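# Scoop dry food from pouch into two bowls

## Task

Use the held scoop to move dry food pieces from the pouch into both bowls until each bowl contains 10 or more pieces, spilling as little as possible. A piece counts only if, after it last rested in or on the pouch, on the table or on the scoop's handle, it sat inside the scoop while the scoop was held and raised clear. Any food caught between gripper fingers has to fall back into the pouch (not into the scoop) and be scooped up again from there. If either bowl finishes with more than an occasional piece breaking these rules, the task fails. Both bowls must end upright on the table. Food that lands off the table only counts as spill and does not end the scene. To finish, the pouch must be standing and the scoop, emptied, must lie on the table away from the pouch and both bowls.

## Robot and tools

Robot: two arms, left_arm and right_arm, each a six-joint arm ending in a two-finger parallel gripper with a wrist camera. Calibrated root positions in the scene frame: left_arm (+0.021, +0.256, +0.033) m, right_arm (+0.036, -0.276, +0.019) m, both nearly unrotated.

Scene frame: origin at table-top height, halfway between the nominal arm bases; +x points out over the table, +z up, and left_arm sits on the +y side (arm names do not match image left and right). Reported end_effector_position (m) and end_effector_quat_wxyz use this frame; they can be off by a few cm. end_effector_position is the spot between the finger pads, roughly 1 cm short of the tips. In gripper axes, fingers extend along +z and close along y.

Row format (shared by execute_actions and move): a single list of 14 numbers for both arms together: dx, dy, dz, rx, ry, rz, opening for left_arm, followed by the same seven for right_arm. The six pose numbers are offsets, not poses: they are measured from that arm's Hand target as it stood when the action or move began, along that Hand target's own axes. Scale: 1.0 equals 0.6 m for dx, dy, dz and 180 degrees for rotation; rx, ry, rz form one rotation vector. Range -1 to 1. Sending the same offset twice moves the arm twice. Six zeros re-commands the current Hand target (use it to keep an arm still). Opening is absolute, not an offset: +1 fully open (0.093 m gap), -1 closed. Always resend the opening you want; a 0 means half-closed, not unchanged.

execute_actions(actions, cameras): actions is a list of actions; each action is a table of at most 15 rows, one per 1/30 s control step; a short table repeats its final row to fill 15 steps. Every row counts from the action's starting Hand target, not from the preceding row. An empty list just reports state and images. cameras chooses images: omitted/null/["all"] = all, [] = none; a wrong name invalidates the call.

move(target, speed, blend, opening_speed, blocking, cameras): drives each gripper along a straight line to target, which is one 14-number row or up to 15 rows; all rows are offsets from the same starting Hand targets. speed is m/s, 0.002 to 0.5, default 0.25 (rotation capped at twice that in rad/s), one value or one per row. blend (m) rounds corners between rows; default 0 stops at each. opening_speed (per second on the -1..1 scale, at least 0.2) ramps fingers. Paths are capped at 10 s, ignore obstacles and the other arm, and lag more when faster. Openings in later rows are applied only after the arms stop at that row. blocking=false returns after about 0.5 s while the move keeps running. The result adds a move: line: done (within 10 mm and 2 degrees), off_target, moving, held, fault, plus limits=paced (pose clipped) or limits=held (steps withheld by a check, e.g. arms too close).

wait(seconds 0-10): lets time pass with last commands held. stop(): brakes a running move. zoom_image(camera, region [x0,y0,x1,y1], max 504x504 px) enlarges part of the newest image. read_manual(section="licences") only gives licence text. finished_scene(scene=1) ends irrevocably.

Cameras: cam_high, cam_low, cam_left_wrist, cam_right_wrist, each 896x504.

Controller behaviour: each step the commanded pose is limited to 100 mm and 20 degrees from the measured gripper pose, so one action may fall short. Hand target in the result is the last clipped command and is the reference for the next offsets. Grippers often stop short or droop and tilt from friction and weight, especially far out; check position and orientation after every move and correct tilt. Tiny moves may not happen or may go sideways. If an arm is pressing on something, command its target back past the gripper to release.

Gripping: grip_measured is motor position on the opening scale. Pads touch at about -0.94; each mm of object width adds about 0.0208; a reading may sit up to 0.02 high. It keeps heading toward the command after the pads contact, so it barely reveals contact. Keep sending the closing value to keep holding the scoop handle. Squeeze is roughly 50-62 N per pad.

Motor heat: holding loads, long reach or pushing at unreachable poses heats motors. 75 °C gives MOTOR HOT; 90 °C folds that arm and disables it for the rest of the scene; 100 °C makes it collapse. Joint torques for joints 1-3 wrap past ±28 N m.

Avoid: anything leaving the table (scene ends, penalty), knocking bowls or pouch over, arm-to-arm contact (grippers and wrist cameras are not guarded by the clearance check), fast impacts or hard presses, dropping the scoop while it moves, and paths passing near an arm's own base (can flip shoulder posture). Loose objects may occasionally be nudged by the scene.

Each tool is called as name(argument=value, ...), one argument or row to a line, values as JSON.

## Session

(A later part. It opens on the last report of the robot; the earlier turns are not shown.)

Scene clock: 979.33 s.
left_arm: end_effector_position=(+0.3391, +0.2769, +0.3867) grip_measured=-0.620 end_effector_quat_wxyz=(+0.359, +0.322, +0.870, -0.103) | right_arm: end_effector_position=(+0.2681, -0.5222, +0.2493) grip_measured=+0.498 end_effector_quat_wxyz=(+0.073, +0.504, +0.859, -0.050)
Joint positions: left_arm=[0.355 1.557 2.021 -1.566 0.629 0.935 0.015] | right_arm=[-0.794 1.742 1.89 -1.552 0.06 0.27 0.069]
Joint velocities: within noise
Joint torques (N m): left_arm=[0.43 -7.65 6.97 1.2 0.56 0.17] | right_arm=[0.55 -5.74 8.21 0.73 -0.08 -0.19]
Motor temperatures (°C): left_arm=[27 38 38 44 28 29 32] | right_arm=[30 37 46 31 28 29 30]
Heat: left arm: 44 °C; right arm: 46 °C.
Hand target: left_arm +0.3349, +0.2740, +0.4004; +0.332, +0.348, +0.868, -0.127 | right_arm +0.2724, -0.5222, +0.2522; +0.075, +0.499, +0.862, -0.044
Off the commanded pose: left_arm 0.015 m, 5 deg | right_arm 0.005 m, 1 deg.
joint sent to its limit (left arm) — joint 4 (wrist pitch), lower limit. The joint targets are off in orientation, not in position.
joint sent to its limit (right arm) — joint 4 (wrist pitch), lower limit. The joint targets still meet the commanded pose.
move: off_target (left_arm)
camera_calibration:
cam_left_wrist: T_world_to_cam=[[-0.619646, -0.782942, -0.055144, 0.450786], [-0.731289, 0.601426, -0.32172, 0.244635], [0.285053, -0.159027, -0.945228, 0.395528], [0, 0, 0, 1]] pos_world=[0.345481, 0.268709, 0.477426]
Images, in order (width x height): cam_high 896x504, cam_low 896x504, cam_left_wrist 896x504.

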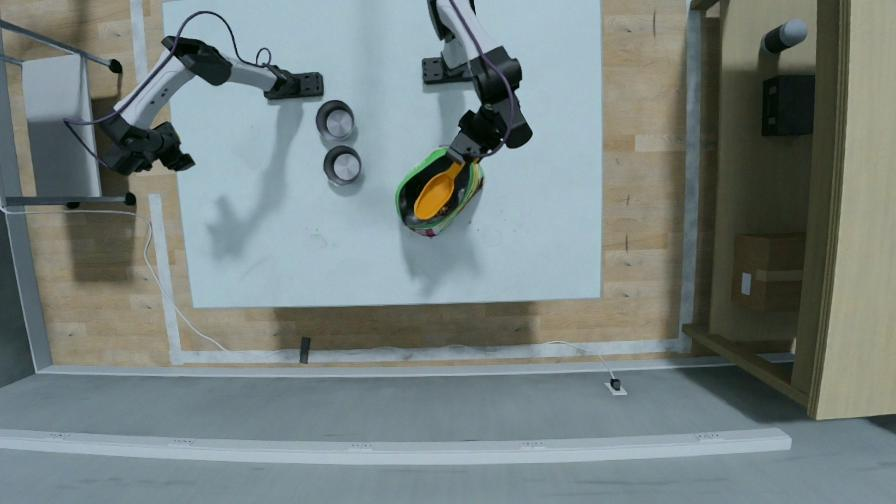

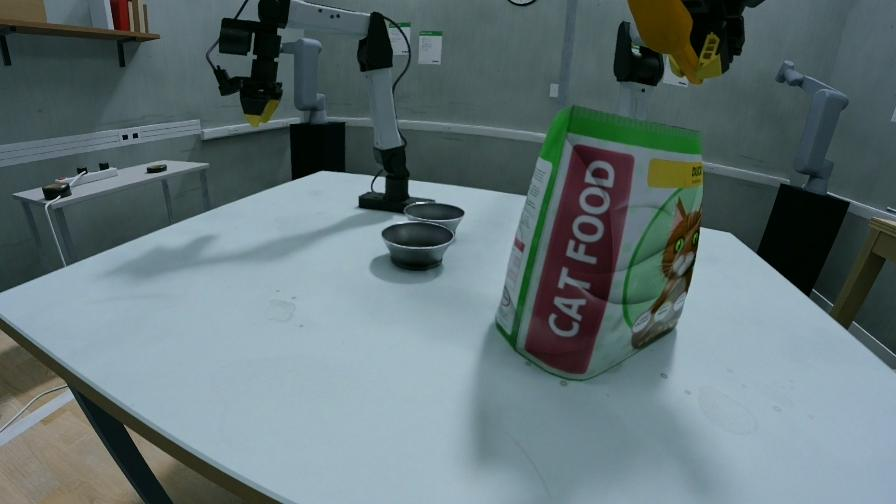

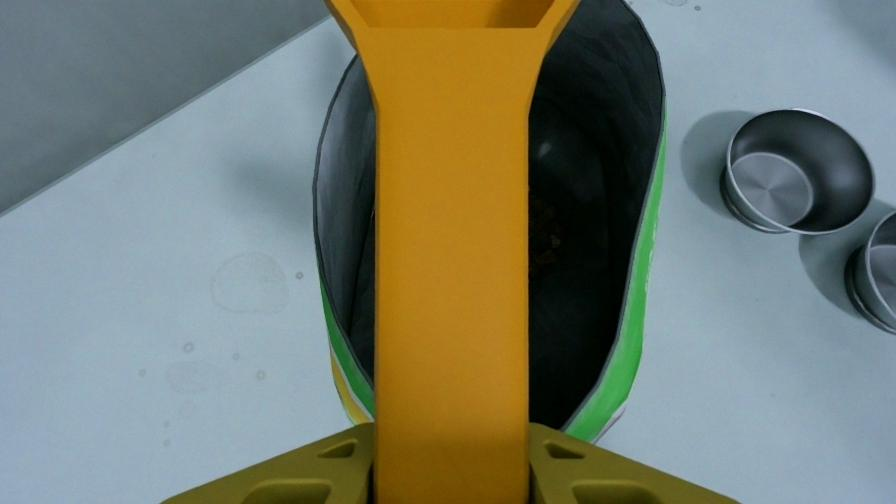

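move(
  target=[
    [0.1332,0.1497,-0.0715,-0.1471,-0.0134,-0.1591,-0.8,0,0,0,0,0,0,0.5],
    [0.4853,0.2345,0.1973,-0.2941,-0.0117,-0.3182,-0.8,0,0,0,0,0,0,0.5],
  ],
  speed=0.22,
  blend=0.03,
  cameras=["cam_left_wrist","cam_high","cam_low"],
)

zoom_image(
  camera="cam_high",
  region=[380, 120, 520, 250],
)

Scene clock: 1014.60 s.
left_arm: end_effector_position=(+0.3296, +0.4719, +0.1196) grip_measured=-0.620 end_effector_quat_wxyz=(+0.356, -0.272, +0.888, +0.107) | right_arm: end_effector_position=(+0.2681, -0.5222, +0.2493) grip_measured=+0.498 end_effector_quat_wxyz=(+0.073, +0.504, +0.859, -0.050)
Joint positions: left_arm=[0.593 1.436 0.729 -0.102 0.02 0.016 0.015] | right_arm=[-0.794 1.742 1.89 -1.552 0.06 0.27 0.069]
Joint velocities: within noise
Joint torques (N m): left_arm=[-0.43 -5.53 6.01 2.07 -0.19 0.06] | right_arm=[0.57 -5.75 8.18 0.73 -0.07 -0.19]
Motor temperatures (°C): left_arm=[27 40 40 44 28 29 33] | right_arm=[30 37 46 31 28 29 30]
Heat: left arm: 44 °C; right arm: 46 °C.
Hand target: left_arm +0.3326, +0.4741, +0.1201; +0.362, -0.274, +0.884, +0.113 | right_arm +0.2724, -0.5222, +0.2522; +0.075, +0.499, +0.862, -0.044
Off the commanded pose: left_arm 0.004 m, 1 deg | right_arm 0.005 m, 1 deg.
joint sent to its limit (right arm) — joint 4 (wrist pitch), lower limit. The joint targets still meet the commanded pose.
move: done
camera_calibration:
cam_left_wrist: T_world_to_cam=[[0.574336, -0.818619, -0.000208763, 0.199565], [-0.775698, -0.544141, -0.319692, 0.589501], [0.261592, 0.183773, -0.947521, 0.0230889], [0, 0, 0, 1]] pos_world=[0.336617, 0.479897, 0.210378]
Images, in order (width x height): cam_high 896x504, cam_low 896x504, cam_left_wrist 896x504.

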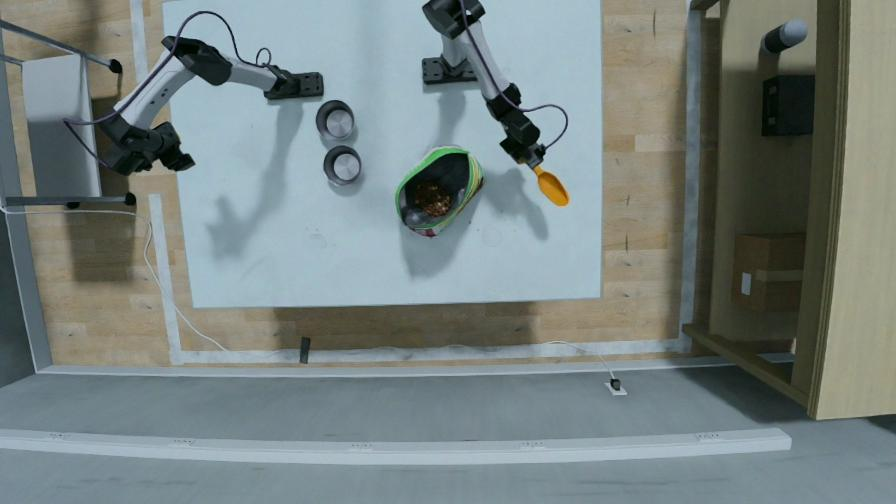

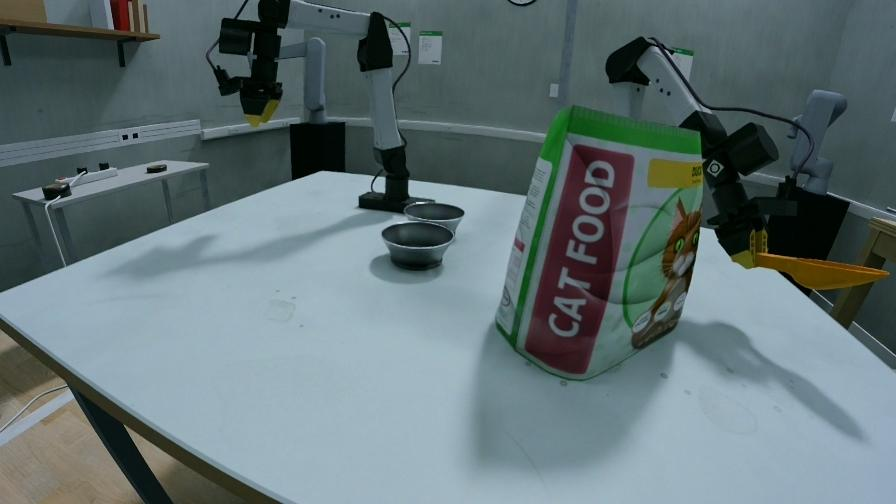

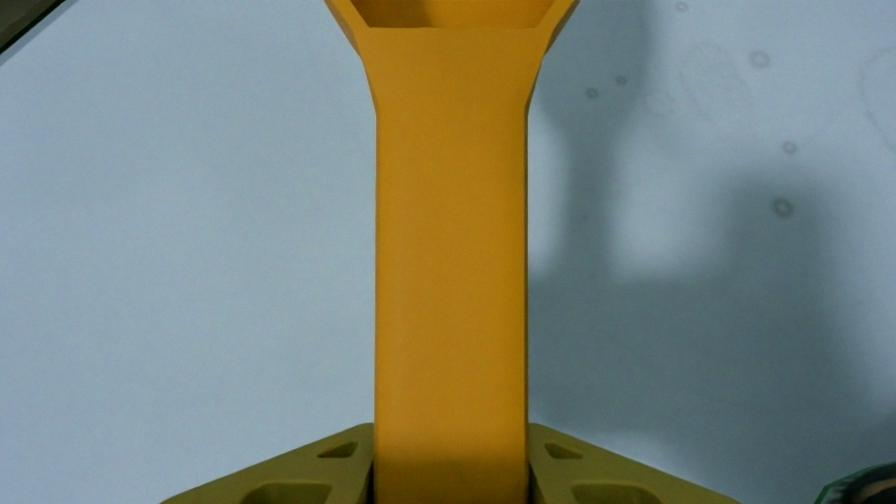

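Scaled by 3.600 from the camera's 896x504 image, which has a finer 1280x720 frame.

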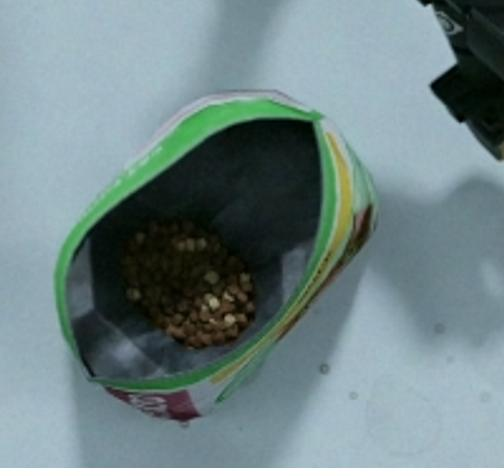

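move(
  target=[0.0995,0,0.101,0,0,0,-0.8,0,0,0,0,0,0,0.5],
  speed=0.08,
  cameras=["cam_low"],
)

zoom_image(
  camera="cam_low",
  region=[640, 150, 896, 350],
)

Scene clock: 1025.27 s.
left_arm: end_effector_position=(+0.3303, +0.4725, +0.0338) grip_measured=-0.620 end_effector_quat_wxyz=(+0.355, -0.272, +0.888, +0.107) | right_arm: end_effector_position=(+0.2681, -0.5222, +0.2493) grip_measured=+0.498 end_effector_quat_wxyz=(+0.073, +0.504, +0.859, -0.050)
Joint positions: left_arm=[0.593 1.708 0.558 0.339 0.02 0.016 0.015] | right_arm=[-0.794 1.742 1.89 -1.552 0.06 0.27 0.069]
Joint velocities: within noise
Joint torques (N m): left_arm=[-0.42 -6.63 4.55 2.07 -0.17 0.05] | right_arm=[0.55 -5.75 8.18 0.74 -0.07 -0.19]
Motor temperatures (°C): left_arm=[27 40 40 46 28 29 33] | right_arm=[30 37 46 31 28 29 30]
Heat: left arm: 46 °C; right arm: 46 °C.
Hand target: left_arm +0.3325, +0.4742, +0.0349; +0.362, -0.274, +0.884, +0.113 | right_arm +0.2724, -0.5222, +0.2522; +0.075, +0.499, +0.862, -0.044
Off the commanded pose: left_arm 0.003 m, 1 deg | right_arm 0.005 m, 1 deg.
joint sent to its limit (right arm) — joint 4 (wrist pitch), lower limit. The joint targets still meet the commanded pose.
move: done
Images, in order (width x height): cam_low 896x504.

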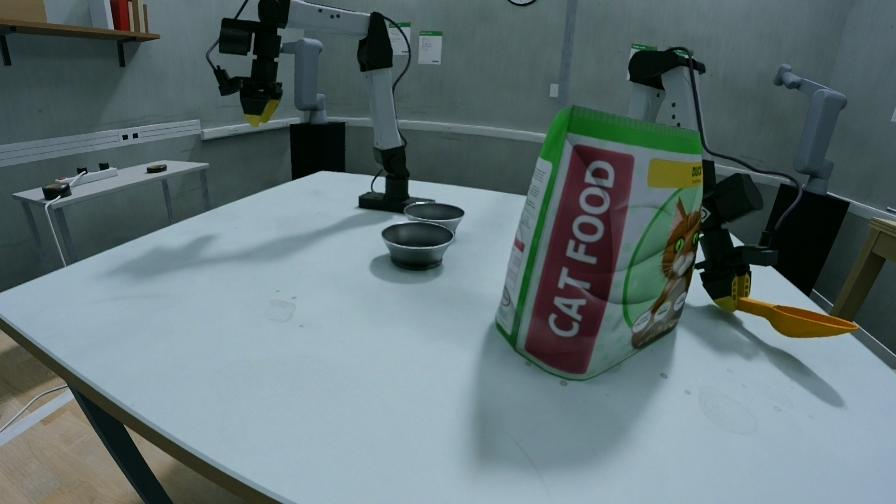

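Scaled by 1.969 from the camera's 896x504 image, which has a finer 1280x720 frame.

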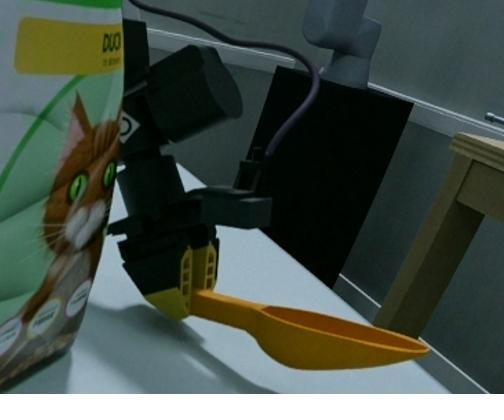

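move(
  target=[0.014,0,0.0143,0,0,0,-0.8,0,0,0,0,0,0,0.5],
  speed=0.04,
  cameras=["cam_low"],
)

zoom_image(
  camera="cam_low",
  region=[640, 200, 896, 400],
)

Scene clock: 1029.97 s.
left_arm: end_effector_position=(+0.3327, +0.4741, +0.0246) grip_measured=-0.620 end_effector_quat_wxyz=(+0.360, -0.272, +0.886, +0.108) | right_arm: end_effector_position=(+0.2681, -0.5222, +0.2493) grip_measured=+0.498 end_effector_quat_wxyz=(+0.073, +0.504, +0.859, -0.050)
Joint positions: left_arm=[0.593 1.758 0.549 0.409 0.02 0.016 0.015] | right_arm=[-0.794 1.742 1.89 -1.552 0.06 0.27 0.069]
Joint velocities: within noise
Joint torques (N m): left_arm=[-0.4 -6.64 3.93 2.05 -0.17 0.04] | right_arm=[0.55 -5.75 8.2 0.73 -0.07 -0.19]
Motor temperatures (°C): left_arm=[27 40 40 47 28 29 33] | right_arm=[30 37 46 31 28 29 30]
Heat: left arm: 47 °C; right arm: 46 °C.
Hand target: left_arm +0.3326, +0.4742, +0.0229; +0.362, -0.274, +0.884, +0.113 | right_arm +0.2724, -0.5222, +0.2522; +0.075, +0.499, +0.862, -0.044
Off the commanded pose: left_arm 0.002 m, 1 deg | right_arm 0.005 m, 1 deg.
joint sent to its limit (right arm) — joint 4 (wrist pitch), lower limit. The joint targets still meet the commanded pose.
move: done
Images, in order (width x height): cam_low 896x504.

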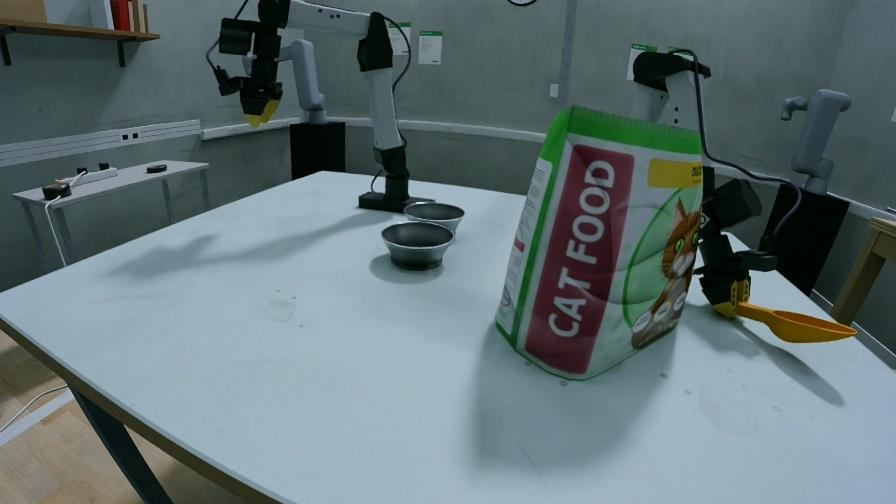

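Scaled by 1.969 from the camera's 896x504 image, which has a finer 1280x720 frame.

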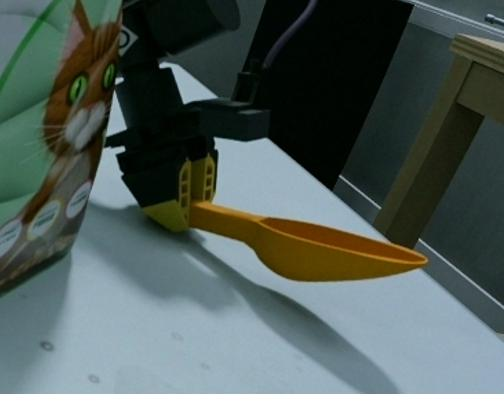

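move(
  target=[0.0117,0,0.0119,0,0,0,-0.8,0,0,0,0,0,0,0.5],
  speed=0.04,
  cameras=["cam_low","cam_left_wrist"],
)

zoom_image(
  camera="cam_low",
  region=[640, 200, 896, 400],
)

Scene clock: 1037.63 s.
left_arm: end_effector_position=(+0.3394, +0.4790, +0.0259) grip_measured=-0.620 end_effector_quat_wxyz=(+0.381, -0.269, +0.877, +0.116) | right_arm: end_effector_position=(+0.2681, -0.5222, +0.2493) grip_measured=+0.498 end_effector_quat_wxyz=(+0.073, +0.504, +0.859, -0.050)
Joint positions: left_arm=[0.593 1.79 0.542 0.496 0.02 0.016 0.015] | right_arm=[-0.794 1.742 1.89 -1.552 0.06 0.27 0.069]
Joint velocities: within noise
Joint torques (N m): left_arm=[-0.42 -5.76 3.54 1.8 -0.17 0.04] | right_arm=[0.55 -5.72 8.17 0.74 -0.07 -0.19]
Motor temperatures (°C): left_arm=[27 40 40 47 28 29 33] | right_arm=[30 37 46 31 28 29 30]
Heat: left arm: 47 °C; right arm: 46 °C.
Hand target: left_arm +0.3326, +0.4743, +0.0130; +0.362, -0.274, +0.884, +0.113 | right_arm +0.2724, -0.5223, +0.2522; +0.075, +0.499, +0.862, -0.044
Off the commanded pose: left_arm 0.015 m, 2 deg | right_arm 0.005 m, 1 deg.
joint sent to its limit (right arm) — joint 4 (wrist pitch), lower limit. The joint targets still meet the commanded pose.
move: off_target (left_arm)
camera_calibration:
cam_left_wrist: T_world_to_cam=[[0.574797, -0.818296, -0.000593972, 0.199393], [-0.759137, -0.53297, -0.373703, 0.561402], [0.305483, 0.215254, -0.927548, -0.100117], [0, 0, 0, 1]] pos_world=[0.342154, 0.483924, 0.117053]
Images, in order (width x height): cam_low 896x504, cam_left_wrist 896x504.

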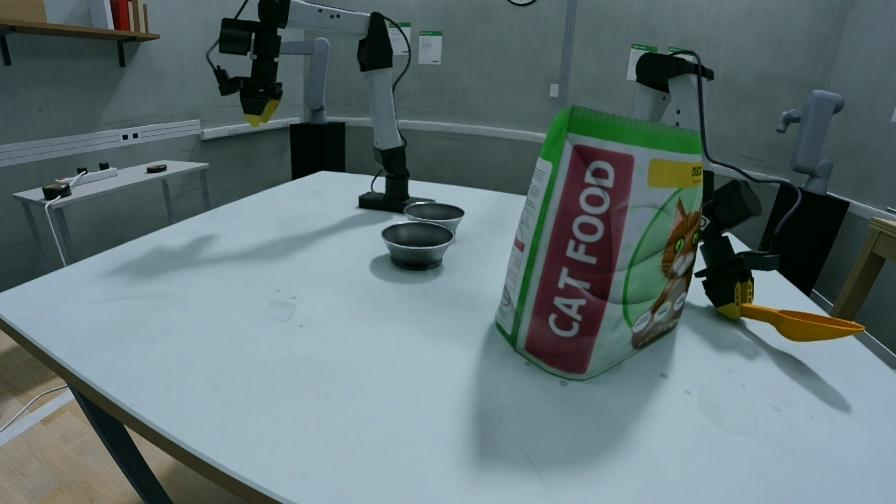

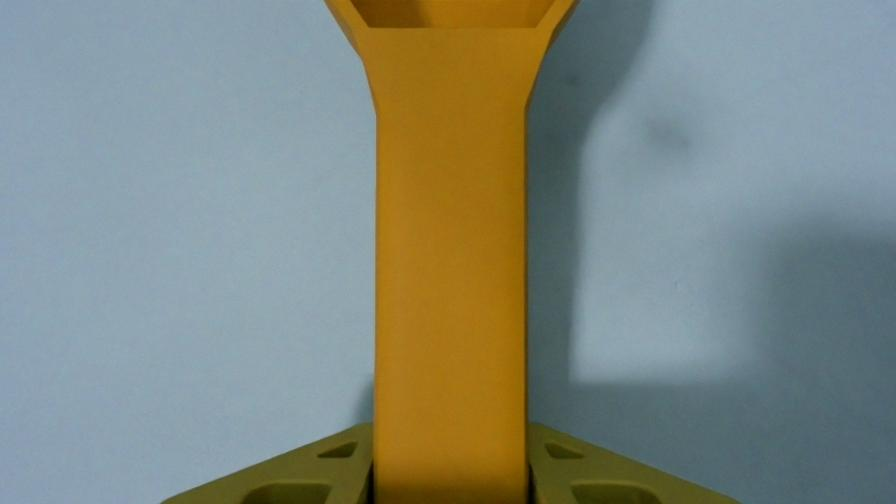

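Scaled by 1.969 from the camera's 896x504 image, which has a finer 1280x720 frame.

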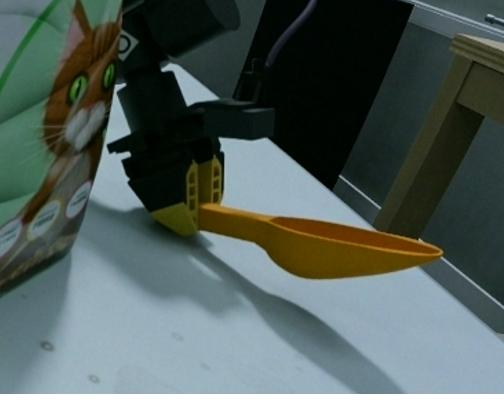

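move(
  target=[-0.02,0,-0.0107,0,0,0,-0.8,0,0,0,0,0,0,0.5],
  speed=0.04,
  cameras=[],
)

move(
  target=[0,0,0,0,0,0,0.3,0,0,0,0,0,0,0.5],
  opening_speed=0.6,
  cameras=["cam_low","cam_left_wrist"],
)

zoom_image(
  camera="cam_low",
  region=[640, 200, 896, 400],
)

Scene clock: 1054.30 s.
left_arm: end_effector_position=(+0.3378, +0.4778, +0.0252) grip_measured=-0.620 end_effector_quat_wxyz=(+0.373, -0.270, +0.880, +0.113) | right_arm: end_effector_position=(+0.2681, -0.5222, +0.2493) grip_measured=+0.498 end_effector_quat_wxyz=(+0.073, +0.504, +0.859, -0.050)
Joint positions: left_arm=[0.593 1.782 0.549 0.462 0.02 0.016 0.015] | right_arm=[-0.794 1.742 1.89 -1.552 0.06 0.27 0.069]
Joint velocities: within noise
Joint torques (N m): left_arm=[-0.43 -8.95 5.34 1.42 -0.17 0.05] | right_arm=[0.55 -5.79 8.17 0.73 -0.07 -0.19]
Motor temperatures (°C): left_arm=[27 39 40 46 28 29 33] | right_arm=[30 37 46 31 28 29 30]
Heat: left arm: 46 °C; right arm: 46 °C.
Hand target: left_arm +0.3360, +0.4765, +0.0260; +0.362, -0.274, +0.884, +0.113 | right_arm +0.2724, -0.5223, +0.2522; +0.075, +0.499, +0.862, -0.044
Off the commanded pose: left_arm 0.002 m, 1 deg | right_arm 0.005 m, 1 deg.
joint sent to its limit (right arm) — joint 4 (wrist pitch), lower limit. The joint targets still meet the commanded pose.
move: done
No camera images: "cameras" was empty.

Scene clock: 1056.33 s.
left_arm: end_effector_position=(+0.3362, +0.4736, +0.0214) grip_measured=+0.298 end_effector_quat_wxyz=(+0.364, -0.268, +0.885, +0.108) | right_arm: end_effector_position=(+0.2681, -0.5222, +0.2493) grip_measured=+0.498 end_effector_quat_wxyz=(+0.073, +0.504, +0.859, -0.050)
Joint positions: left_arm=[0.586 1.782 0.549 0.44 0.02 0.016 0.059] | right_arm=[-0.794 1.742 1.89 -1.552 0.06 0.27 0.069]
Joint velocities: within noise
Joint torques (N m): left_arm=[0.09 -8.92 5.42 1.58 -0.17 0.05] | right_arm=[0.57 -5.74 8.16 0.73 -0.08 -0.19]
Motor temperatures (°C): left_arm=[26 40 40 46 28 29 33] | right_arm=[30 37 46 31 28 29 30]
Heat: left arm: 46 °C; right arm: 46 °C.
Hand target: left_arm +0.3360, +0.4765, +0.0260; +0.362, -0.274, +0.884, +0.113 | right_arm +0.2724, -0.5223, +0.2522; +0.075, +0.499, +0.862, -0.044
Off the commanded pose: left_arm 0.005 m, 1 deg | right_arm 0.005 m, 1 deg.
joint sent to its limit (right arm) — joint 4 (wrist pitch), lower limit. The joint targets still meet the commanded pose.
move: done
camera_calibration:
cam_left_wrist: T_world_to_cam=[[0.569463, -0.822017, -0.000330225, 0.200417], [-0.774424, -0.536357, -0.335543, 0.560311], [0.275645, 0.191335, -0.942025, -0.0804543], [0, 0, 0, 1]] pos_world=[0.341965, 0.480667, 0.112285]
Images, in order (width x height): cam_low 896x504, cam_left_wrist 896x504.

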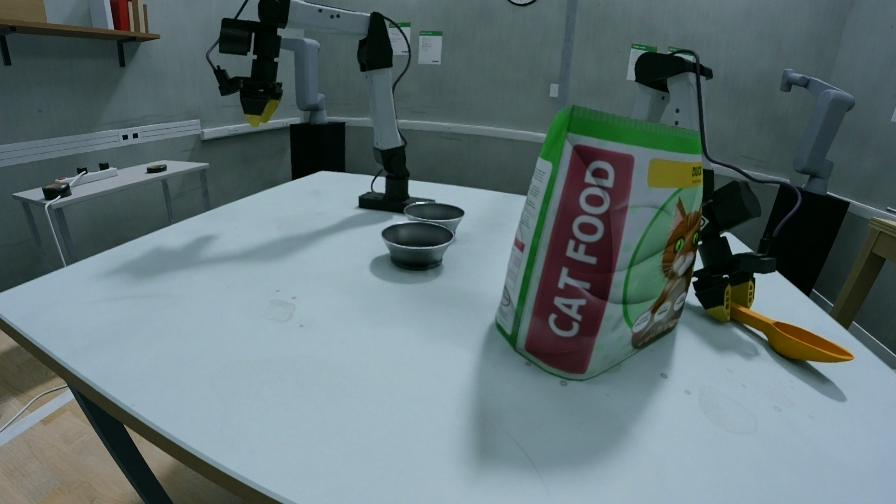

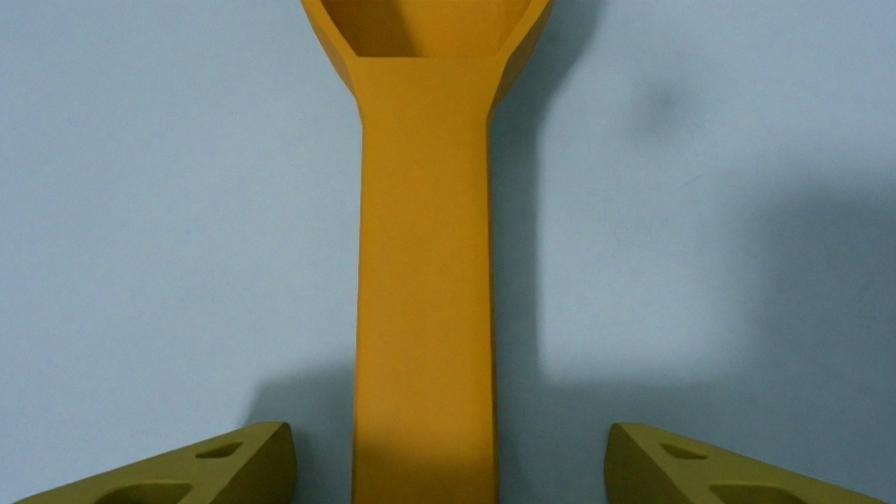

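Scaled by 1.969 from the camera's 896x504 image, which has a finer 1280x720 frame.

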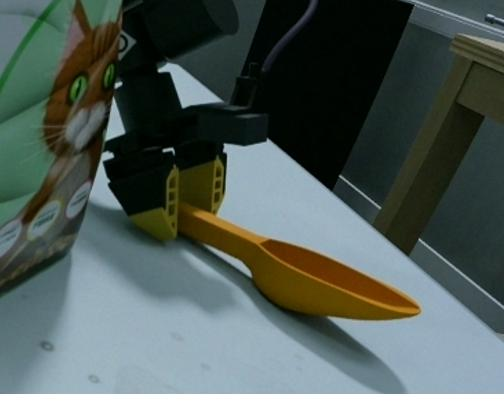

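move(
  target=[
    [-0.0232,0.0067,-0.0238,0,0,0,0.3,0,0,0,0,0,0,0.5],
    [-0.0922,0.0068,0.0438,0,-0.0861,0,0.3,0,0,0,0,0,0,0.5],
    [-0.0782,0.0068,0.0582,0,-0.0861,0,0.3,0,0,0,0,0,0,0.5],
  ],
  speed=0.1,
  blend=0.005,
  cameras=["cam_low","cam_left_wrist"],
)

zoom_image(
  camera="cam_low",
  region=[640, 200, 896, 400],
)

Scene clock: 1084.57 s.
left_arm: end_effector_position=(+0.3769, +0.5079, +0.0307) grip_measured=+0.298 end_effector_quat_wxyz=(+0.469, -0.256, +0.832, +0.146) | right_arm: end_effector_position=(+0.2681, -0.5222, +0.2493) grip_measured=+0.498 end_effector_quat_wxyz=(+0.073, +0.504, +0.859, -0.050)
Joint positions: left_arm=[0.597 1.996 0.593 0.86 0.02 0.016 0.059] | right_arm=[-0.794 1.742 1.89 -1.552 0.06 0.27 0.069]
Joint velocities: within noise
Joint torques (N m): left_arm=[0.29 -7.8 5.29 2.26 -0.03 0.08] | right_arm=[0.54 -5.74 8.17 0.73 -0.08 -0.18]
Motor temperatures (°C): left_arm=[26 41 40 46 28 29 31] | right_arm=[30 37 46 31 28 29 30]
Heat: left arm: 46 °C; right arm: 46 °C.
Hand target: left_arm +0.3814, +0.5128, +0.0342; +0.478, -0.257, +0.827, +0.149 | right_arm +0.2724, -0.5223, +0.2522; +0.075, +0.499, +0.862, -0.044
Off the commanded pose: left_arm 0.007 m, 1 deg | right_arm 0.005 m, 1 deg.
joint sent to its limit (right arm) — joint 4 (wrist pitch), lower limit. The joint targets still meet the commanded pose.
move: done
camera_calibration:
cam_left_wrist: T_world_to_cam=[[0.578439, -0.815723, -0.0019175, 0.198894], [-0.677683, -0.479242, -0.55774, 0.554766], [0.454042, 0.323918, -0.830014, -0.2275], [0, 0, 0, 1]] pos_world=[0.364202, 0.501801, 0.120968]
Images, in order (width x height): cam_low 896x504, cam_left_wrist 896x504.

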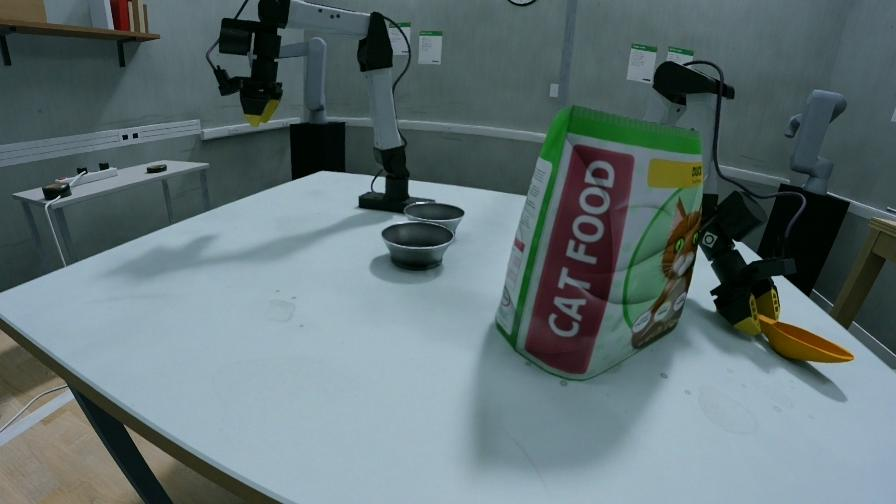

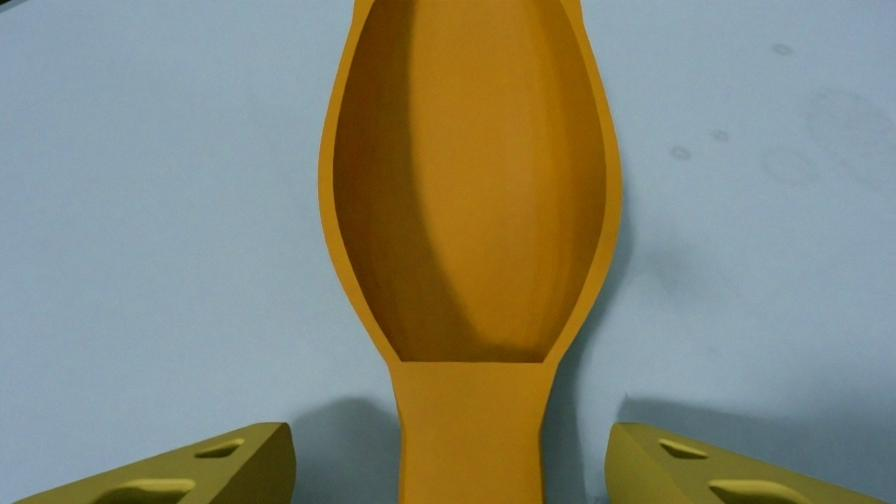

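Scaled by 1.969 from the camera's 896x504 image, which has a finer 1280x720 frame.

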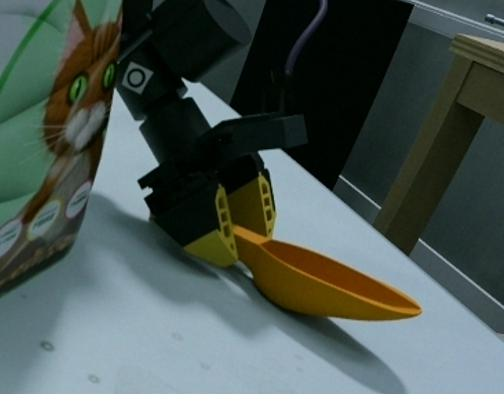

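move(
  target=[
    [0,-0.005,0,0,0,0,0.3,0,0,0,0,0,0,0.5],
  ],
  speed=0.05,
  cameras=[],
)

move(
  target=[0,0,0,0,0,0,-1,0,0,0,0,0,0,0.5],
  opening_speed=0.8,
  cameras=["cam_left_wrist"],
)

Scene clock: 1091.80 s.
left_arm: end_effector_position=(+0.3770, +0.5080, +0.0309) grip_measured=+0.298 end_effector_quat_wxyz=(+0.470, -0.256, +0.832, +0.146) | right_arm: end_effector_position=(+0.2681, -0.5222, +0.2493) grip_measured=+0.498 end_effector_quat_wxyz=(+0.073, +0.504, +0.859, -0.050)
Joint positions: left_arm=[0.597 1.996 0.593 0.861 0.02 0.015 0.059] | right_arm=[-0.794 1.742 1.89 -1.552 0.06 0.27 0.069]
Joint velocities: within noise
Joint torques (N m): left_arm=[-0.53 -7.82 5.29 2.27 -0.13 0.04] | right_arm=[0.57 -5.76 8.17 0.74 -0.08 -0.19]
Motor temperatures (°C): left_arm=[26 41 41 48 28 29 31] | right_arm=[30 37 46 31 28 29 30]
Heat: left arm: 48 °C; right arm: 46 °C.
Hand target: left_arm +0.3831, +0.5104, +0.0342; +0.478, -0.257, +0.827, +0.149 | right_arm +0.2724, -0.5223, +0.2522; +0.075, +0.499, +0.862, -0.044
Off the commanded pose: left_arm 0.007 m, 1 deg | right_arm 0.005 m, 1 deg.
joint sent to its limit (right arm) — joint 4 (wrist pitch), lower limit. The joint targets still meet the commanded pose.
move: done
No camera images: "cameras" was empty.

Scene clock: 1093.63 s.
left_arm: end_effector_position=(+0.3770, +0.5080, +0.0309) grip_measured=-0.617 end_effector_quat_wxyz=(+0.470, -0.256, +0.832, +0.146) | right_arm: end_effector_position=(+0.2681, -0.5222, +0.2493) grip_measured=+0.498 end_effector_quat_wxyz=(+0.073, +0.504, +0.859, -0.050)
Joint positions: left_arm=[0.597 1.996 0.593 0.861 0.02 0.014 0.016] | right_arm=[-0.794 1.742 1.89 -1.552 0.06 0.27 0.069]
Joint velocities: within noise
Joint torques (N m): left_arm=[-0.51 -7.82 5.27 2.27 -0.12 0.04] | right_arm=[0.55 -5.74 8.14 0.74 -0.07 -0.18]
Motor temperatures (°C): left_arm=[26 41 41 49 28 29 31] | right_arm=[30 37 46 31 28 29 30]
Heat: left arm: 49 °C; right arm: 46 °C.
Hand target: left_arm +0.3831, +0.5104, +0.0341; +0.478, -0.257, +0.827, +0.149 | right_arm +0.2724, -0.5223, +0.2522; +0.075, +0.499, +0.862, -0.044
Off the commanded pose: left_arm 0.007 m, 1 deg | right_arm 0.005 m, 1 deg.
joint sent to its limit (right arm) — joint 4 (wrist pitch), lower limit. The joint targets still meet the commanded pose.
move: done
camera_calibration:
cam_left_wrist: T_world_to_cam=[[0.578923, -0.815382, -0.000941968, 0.198509], [-0.676745, -0.479845, -0.558359, 0.554905], [0.454824, 0.323884, -0.829599, -0.227712], [0, 0, 0, 1]] pos_world=[0.364177, 0.501882, 0.121114]
Images, in order (width x height): cam_left_wrist 896x504.

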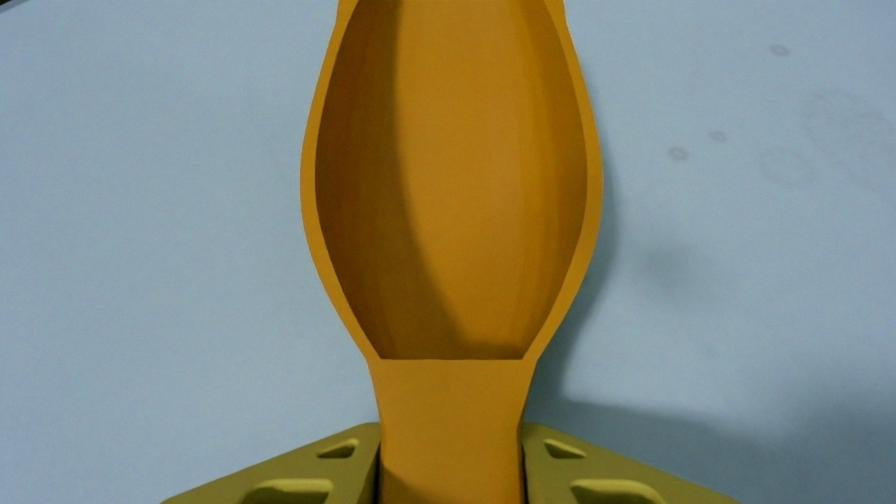

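move(
  target=[
    [-0.2822,-0.019,-0.232,0,0,0,-1,0,0,0,0,0,0,0.5],
    [-0.4138,-0.1032,-0.438,0.1759,0.0535,0.1232,-1,0,0,0,0,0,0,0.5],
    [-0.388,-0.3045,-0.5503,0.3515,0.0515,0.2507,-1,0,0,0,0,0,0,0.5],
  ],
  speed=0.25,
  blend=0.04,
  cameras=["cam_low","cam_left_wrist"],
)

Scene clock: 1119.47 s.
left_arm: end_effector_position=(+0.3458, +0.2665, +0.3936) grip_measured=-0.618 end_effector_quat_wxyz=(+0.382, +0.324, +0.853, -0.146) | right_arm: end_effector_position=(+0.2681, -0.5222, +0.2493) grip_measured=+0.498 end_effector_quat_wxyz=(+0.073, +0.504, +0.859, -0.050)
Joint positions: left_arm=[0.36 1.582 2.034 -1.564 0.733 0.932 0.016] | right_arm=[-0.794 1.742 1.89 -1.552 0.06 0.27 0.069]
Joint velocities: within noise
Joint torques (N m): left_arm=[-0.27 -5.78 7.1 1.15 0.59 0.18] | right_arm=[0.57 -5.72 8.17 0.74 -0.07 -0.19]
Motor temperatures (°C): left_arm=[26 40 41 51 28 29 32] | right_arm=[30 37 46 31 28 29 30]
Heat: left arm: 51 °C; right arm: 46 °C.
Hand target: left_arm +0.3466, +0.2631, +0.4003; +0.386, +0.334, +0.846, -0.152 | right_arm +0.2724, -0.5223, +0.2522; +0.075, +0.499, +0.862, -0.044
Off the commanded pose: left_arm 0.008 m, 2 deg | right_arm 0.005 m, 1 deg.
joint sent to its limit (left arm) — joint 4 (wrist pitch), lower limit. The joint targets still meet the commanded pose.
joint sent to its limit (right arm) — joint 4 (wrist pitch), lower limit. The joint targets still meet the commanded pose.
move: done
camera_calibration:
cam_left_wrist: T_world_to_cam=[[-0.649816, -0.760091, -0.00112844, 0.430228], [-0.698199, 0.597489, -0.394366, 0.276218], [0.300428, -0.255477, -0.918953, 0.408532], [0, 0, 0, 1]] pos_world=[0.34969, 0.266345, 0.484838]
Images, in order (width x height): cam_low 896x504, cam_left_wrist 896x504.

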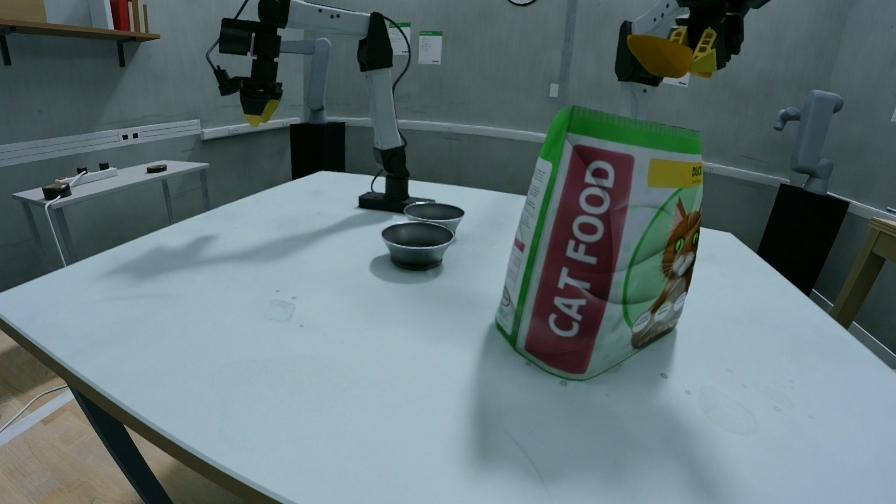

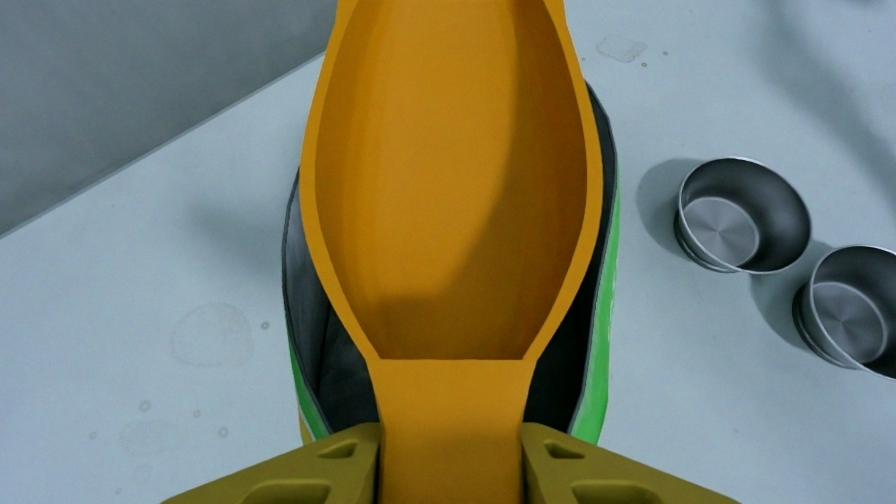

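move(
  target=[
    [0.0652,0.0003,0.1028,0,0.1333,0,-1,0,0,0,0,0,0,0.5],
    [0.1658,0.0003,0.1902,0,0.2278,0,-1,0,0,0,0,0,0,0.5],
  ],
  speed=0.15,
  blend=0.02,
  cameras=["cam_high","cam_left_wrist"],
)

Scene clock: 1155.37 s.
left_arm: end_effector_position=(+0.3713, +0.2412, +0.2601) grip_measured=-0.618 end_effector_quat_wxyz=(+0.105, +0.373, +0.921, -0.030) | right_arm: end_effector_position=(+0.2681, -0.5222, +0.2493) grip_measured=+0.498 end_effector_quat_wxyz=(+0.073, +0.504, +0.859, -0.050)
Joint positions: left_arm=[-0.002 1.779 1.913 -1.534 0.138 0.782 0.016] | right_arm=[-0.794 1.742 1.89 -1.552 0.06 0.27 0.069]
Joint velocities: within noise
Joint torques (N m): left_arm=[0.32 -7.73 4.52 0.36 -0.36 0.06] | right_arm=[0.59 -5.74 8.17 0.74 -0.07 -0.19]
Motor temperatures (°C): left_arm=[26 38 43 44 28 29 33] | right_arm=[30 37 47 31 28 29 30]
Heat: left arm: 44 °C; right arm: 47 °C.
Hand target: left_arm +0.3621, +0.2492, +0.2504; +0.065, +0.366, +0.928, -0.025 | right_arm +0.2724, -0.5223, +0.2522; +0.075, +0.499, +0.862, -0.044
Off the commanded pose: left_arm 0.016 m, 5 deg | right_arm 0.005 m, 1 deg.
joint sent to its limit (left arm) — joint 4 (wrist pitch), lower limit. The joint targets still meet the commanded pose.
joint sent to its limit (right arm) — joint 4 (wrist pitch), lower limit. The joint targets still meet the commanded pose.
move: off_target (left_arm)
camera_calibration:
cam_left_wrist: T_world_to_cam=[[-0.683549, -0.728991, -0.0365183, 0.441632], [-0.71758, 0.662011, 0.21638, 0.0892597], [-0.133564, 0.174111, -0.975626, 0.344035], [0, 0, 0, 1]] pos_world=[0.411879, 0.202955, 0.332463]
Images, in order (width x height): cam_high 896x504, cam_left_wrist 896x504.

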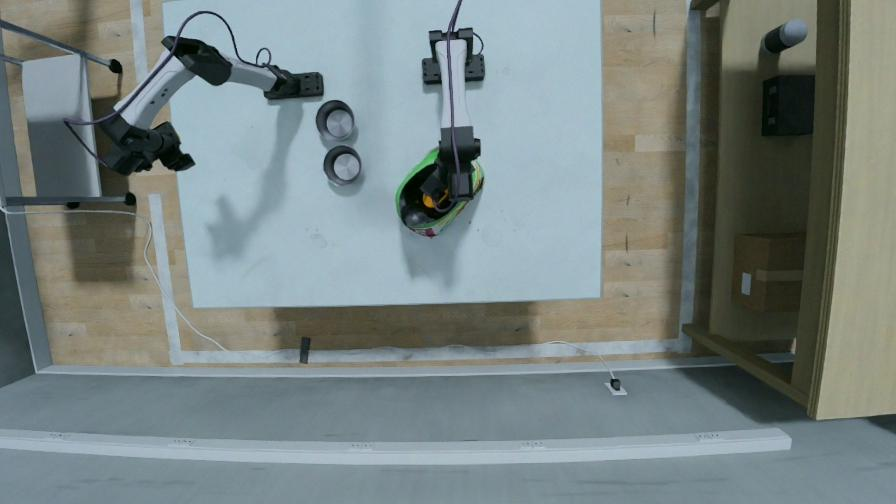

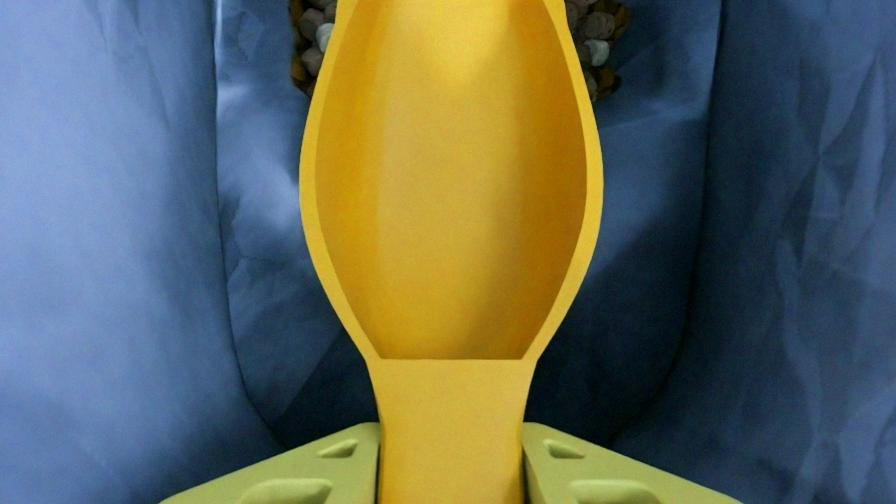

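zoom_image(
  camera="cam_left_wrist",
  region=[280, 0, 640, 110],
)

Scaled by 1.400 from the camera's 896x504 image, which has a finer 1280x720 frame.

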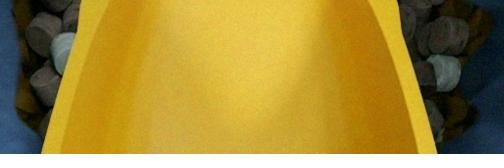

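zoom_image(
  camera="cam_high",
  region=[395, 140, 490, 245],
)

Scaled by 4.800 from the camera's 896x504 image, which has a finer 1280x720 frame.

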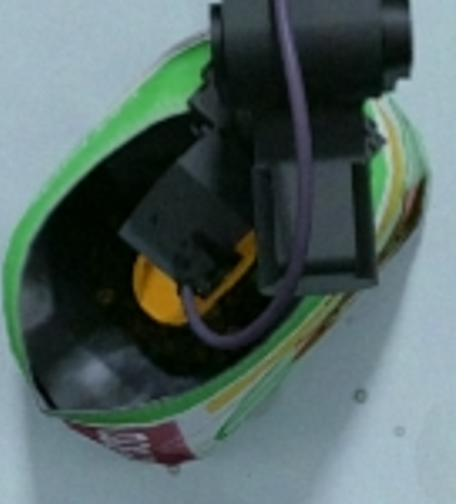

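move(
  target=[
    [0.0139,0,0.099,0,0.056,0,-1,0,0,0,0,0,0,0.5],
  ],
  speed=0.1,
  cameras=["cam_left_wrist"],
)

Scene clock: 1197.50 s.
left_arm: end_effector_position=(+0.3774, +0.2367, +0.2102) grip_measured=-0.618 end_effector_quat_wxyz=(+0.045, +0.373, +0.927, -0.001) | right_arm: end_effector_position=(+0.2681, -0.5222, +0.2493) grip_measured=+0.498 end_effector_quat_wxyz=(+0.073, +0.504, +0.859, -0.050)
Joint positions: left_arm=[-0.064 1.838 1.798 -1.447 0.033 0.726 0.016] | right_arm=[-0.794 1.742 1.89 -1.552 0.06 0.27 0.069]
Joint velocities: within noise
Joint torques (N m): left_arm=[0.47 -6.57 3.49 0.05 -0.61 0.08] | right_arm=[0.58 -5.74 8.17 0.73 -0.07 -0.19]
Motor temperatures (°C): left_arm=[26 40 41 41 28 29 33] | right_arm=[30 37 47 31 28 29 30]
Heat: left arm: 41 °C; right arm: 47 °C.
Hand target: left_arm +0.3622, +0.2493, +0.1904; -0.017, +0.367, +0.930, +0.008 | right_arm +0.2724, -0.5223, +0.2522; +0.075, +0.499, +0.862, -0.044
Off the commanded pose: left_arm 0.028 m, 7 deg | right_arm 0.005 m, 1 deg.
joint sent to its limit (right arm) — joint 4 (wrist pitch), lower limit. The joint targets still meet the commanded pose.
move: off_target (left_arm)
camera_calibration:
cam_left_wrist: T_world_to_cam=[[-0.682955, -0.72903, -0.0456955, 0.442446], [-0.69593, 0.63039, 0.343932, 0.0798803], [-0.221931, 0.266691, -0.937882, 0.300448], [0, 0, 0, 1]] pos_world=[0.42444, 0.192074, 0.274529]
Images, in order (width x height): cam_left_wrist 896x504.

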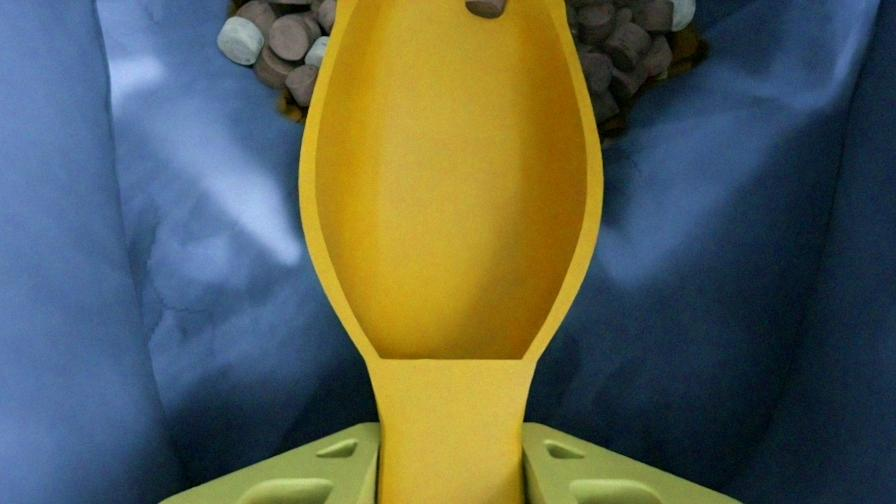

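move(
  target=[
    [-0.0633,0,0.051,0,-0.078,0,-1,0,0,0,0,0,0,0.5],
  ],
  speed=0.1,
  cameras=["cam_left_wrist"],
)

Scene clock: 1210.23 s.
left_arm: end_effector_position=(+0.3852, +0.2292, +0.1936) grip_measured=-0.618 end_effector_quat_wxyz=(+0.122, +0.369, +0.921, -0.011) | right_arm: end_effector_position=(+0.2681, -0.5222, +0.2493) grip_measured=+0.498 end_effector_quat_wxyz=(+0.073, +0.504, +0.859, -0.050)
Joint positions: left_arm=[-0.051 1.725 1.57 -1.193 0.105 0.725 0.016] | right_arm=[-0.794 1.742 1.89 -1.552 0.06 0.27 0.069]
Joint velocities: within noise
Joint torques (N m): left_arm=[0.14 -3.21 1.76 1.29 0.42 0.02] | right_arm=[0.58 -5.76 8.17 0.74 -0.09 -0.19]
Motor temperatures (°C): left_arm=[26 39 40 40 28 29 33] | right_arm=[30 37 47 31 28 29 30]
Heat: left arm: 40 °C; right arm: 47 °C.
Hand target: left_arm +0.3891, +0.2241, +0.1583; +0.097, +0.365, +0.925, -0.037 | right_arm +0.2724, -0.5223, +0.2522; +0.075, +0.499, +0.862, -0.044
Off the commanded pose: left_arm 0.036 m, 4 deg | right_arm 0.005 m, 1 deg.
joint sent to its limit (right arm) — joint 4 (wrist pitch), lower limit. The joint targets still meet the commanded pose.
move: off_target (left_arm)
camera_calibration:
cam_left_wrist: T_world_to_cam=[[-0.671901, -0.736011, -0.0826803, 0.446109], [-0.734884, 0.648619, 0.198089, 0.134834], [-0.0921679, 0.193857, -0.976691, 0.262854], [0, 0, 0, 1]] pos_world=[0.423055, 0.189929, 0.266902]
Images, in order (width x height): cam_left_wrist 896x504.

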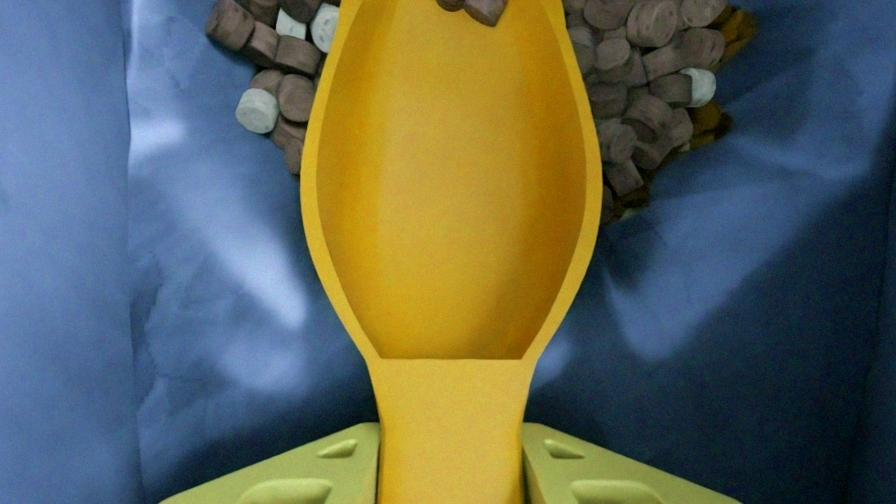

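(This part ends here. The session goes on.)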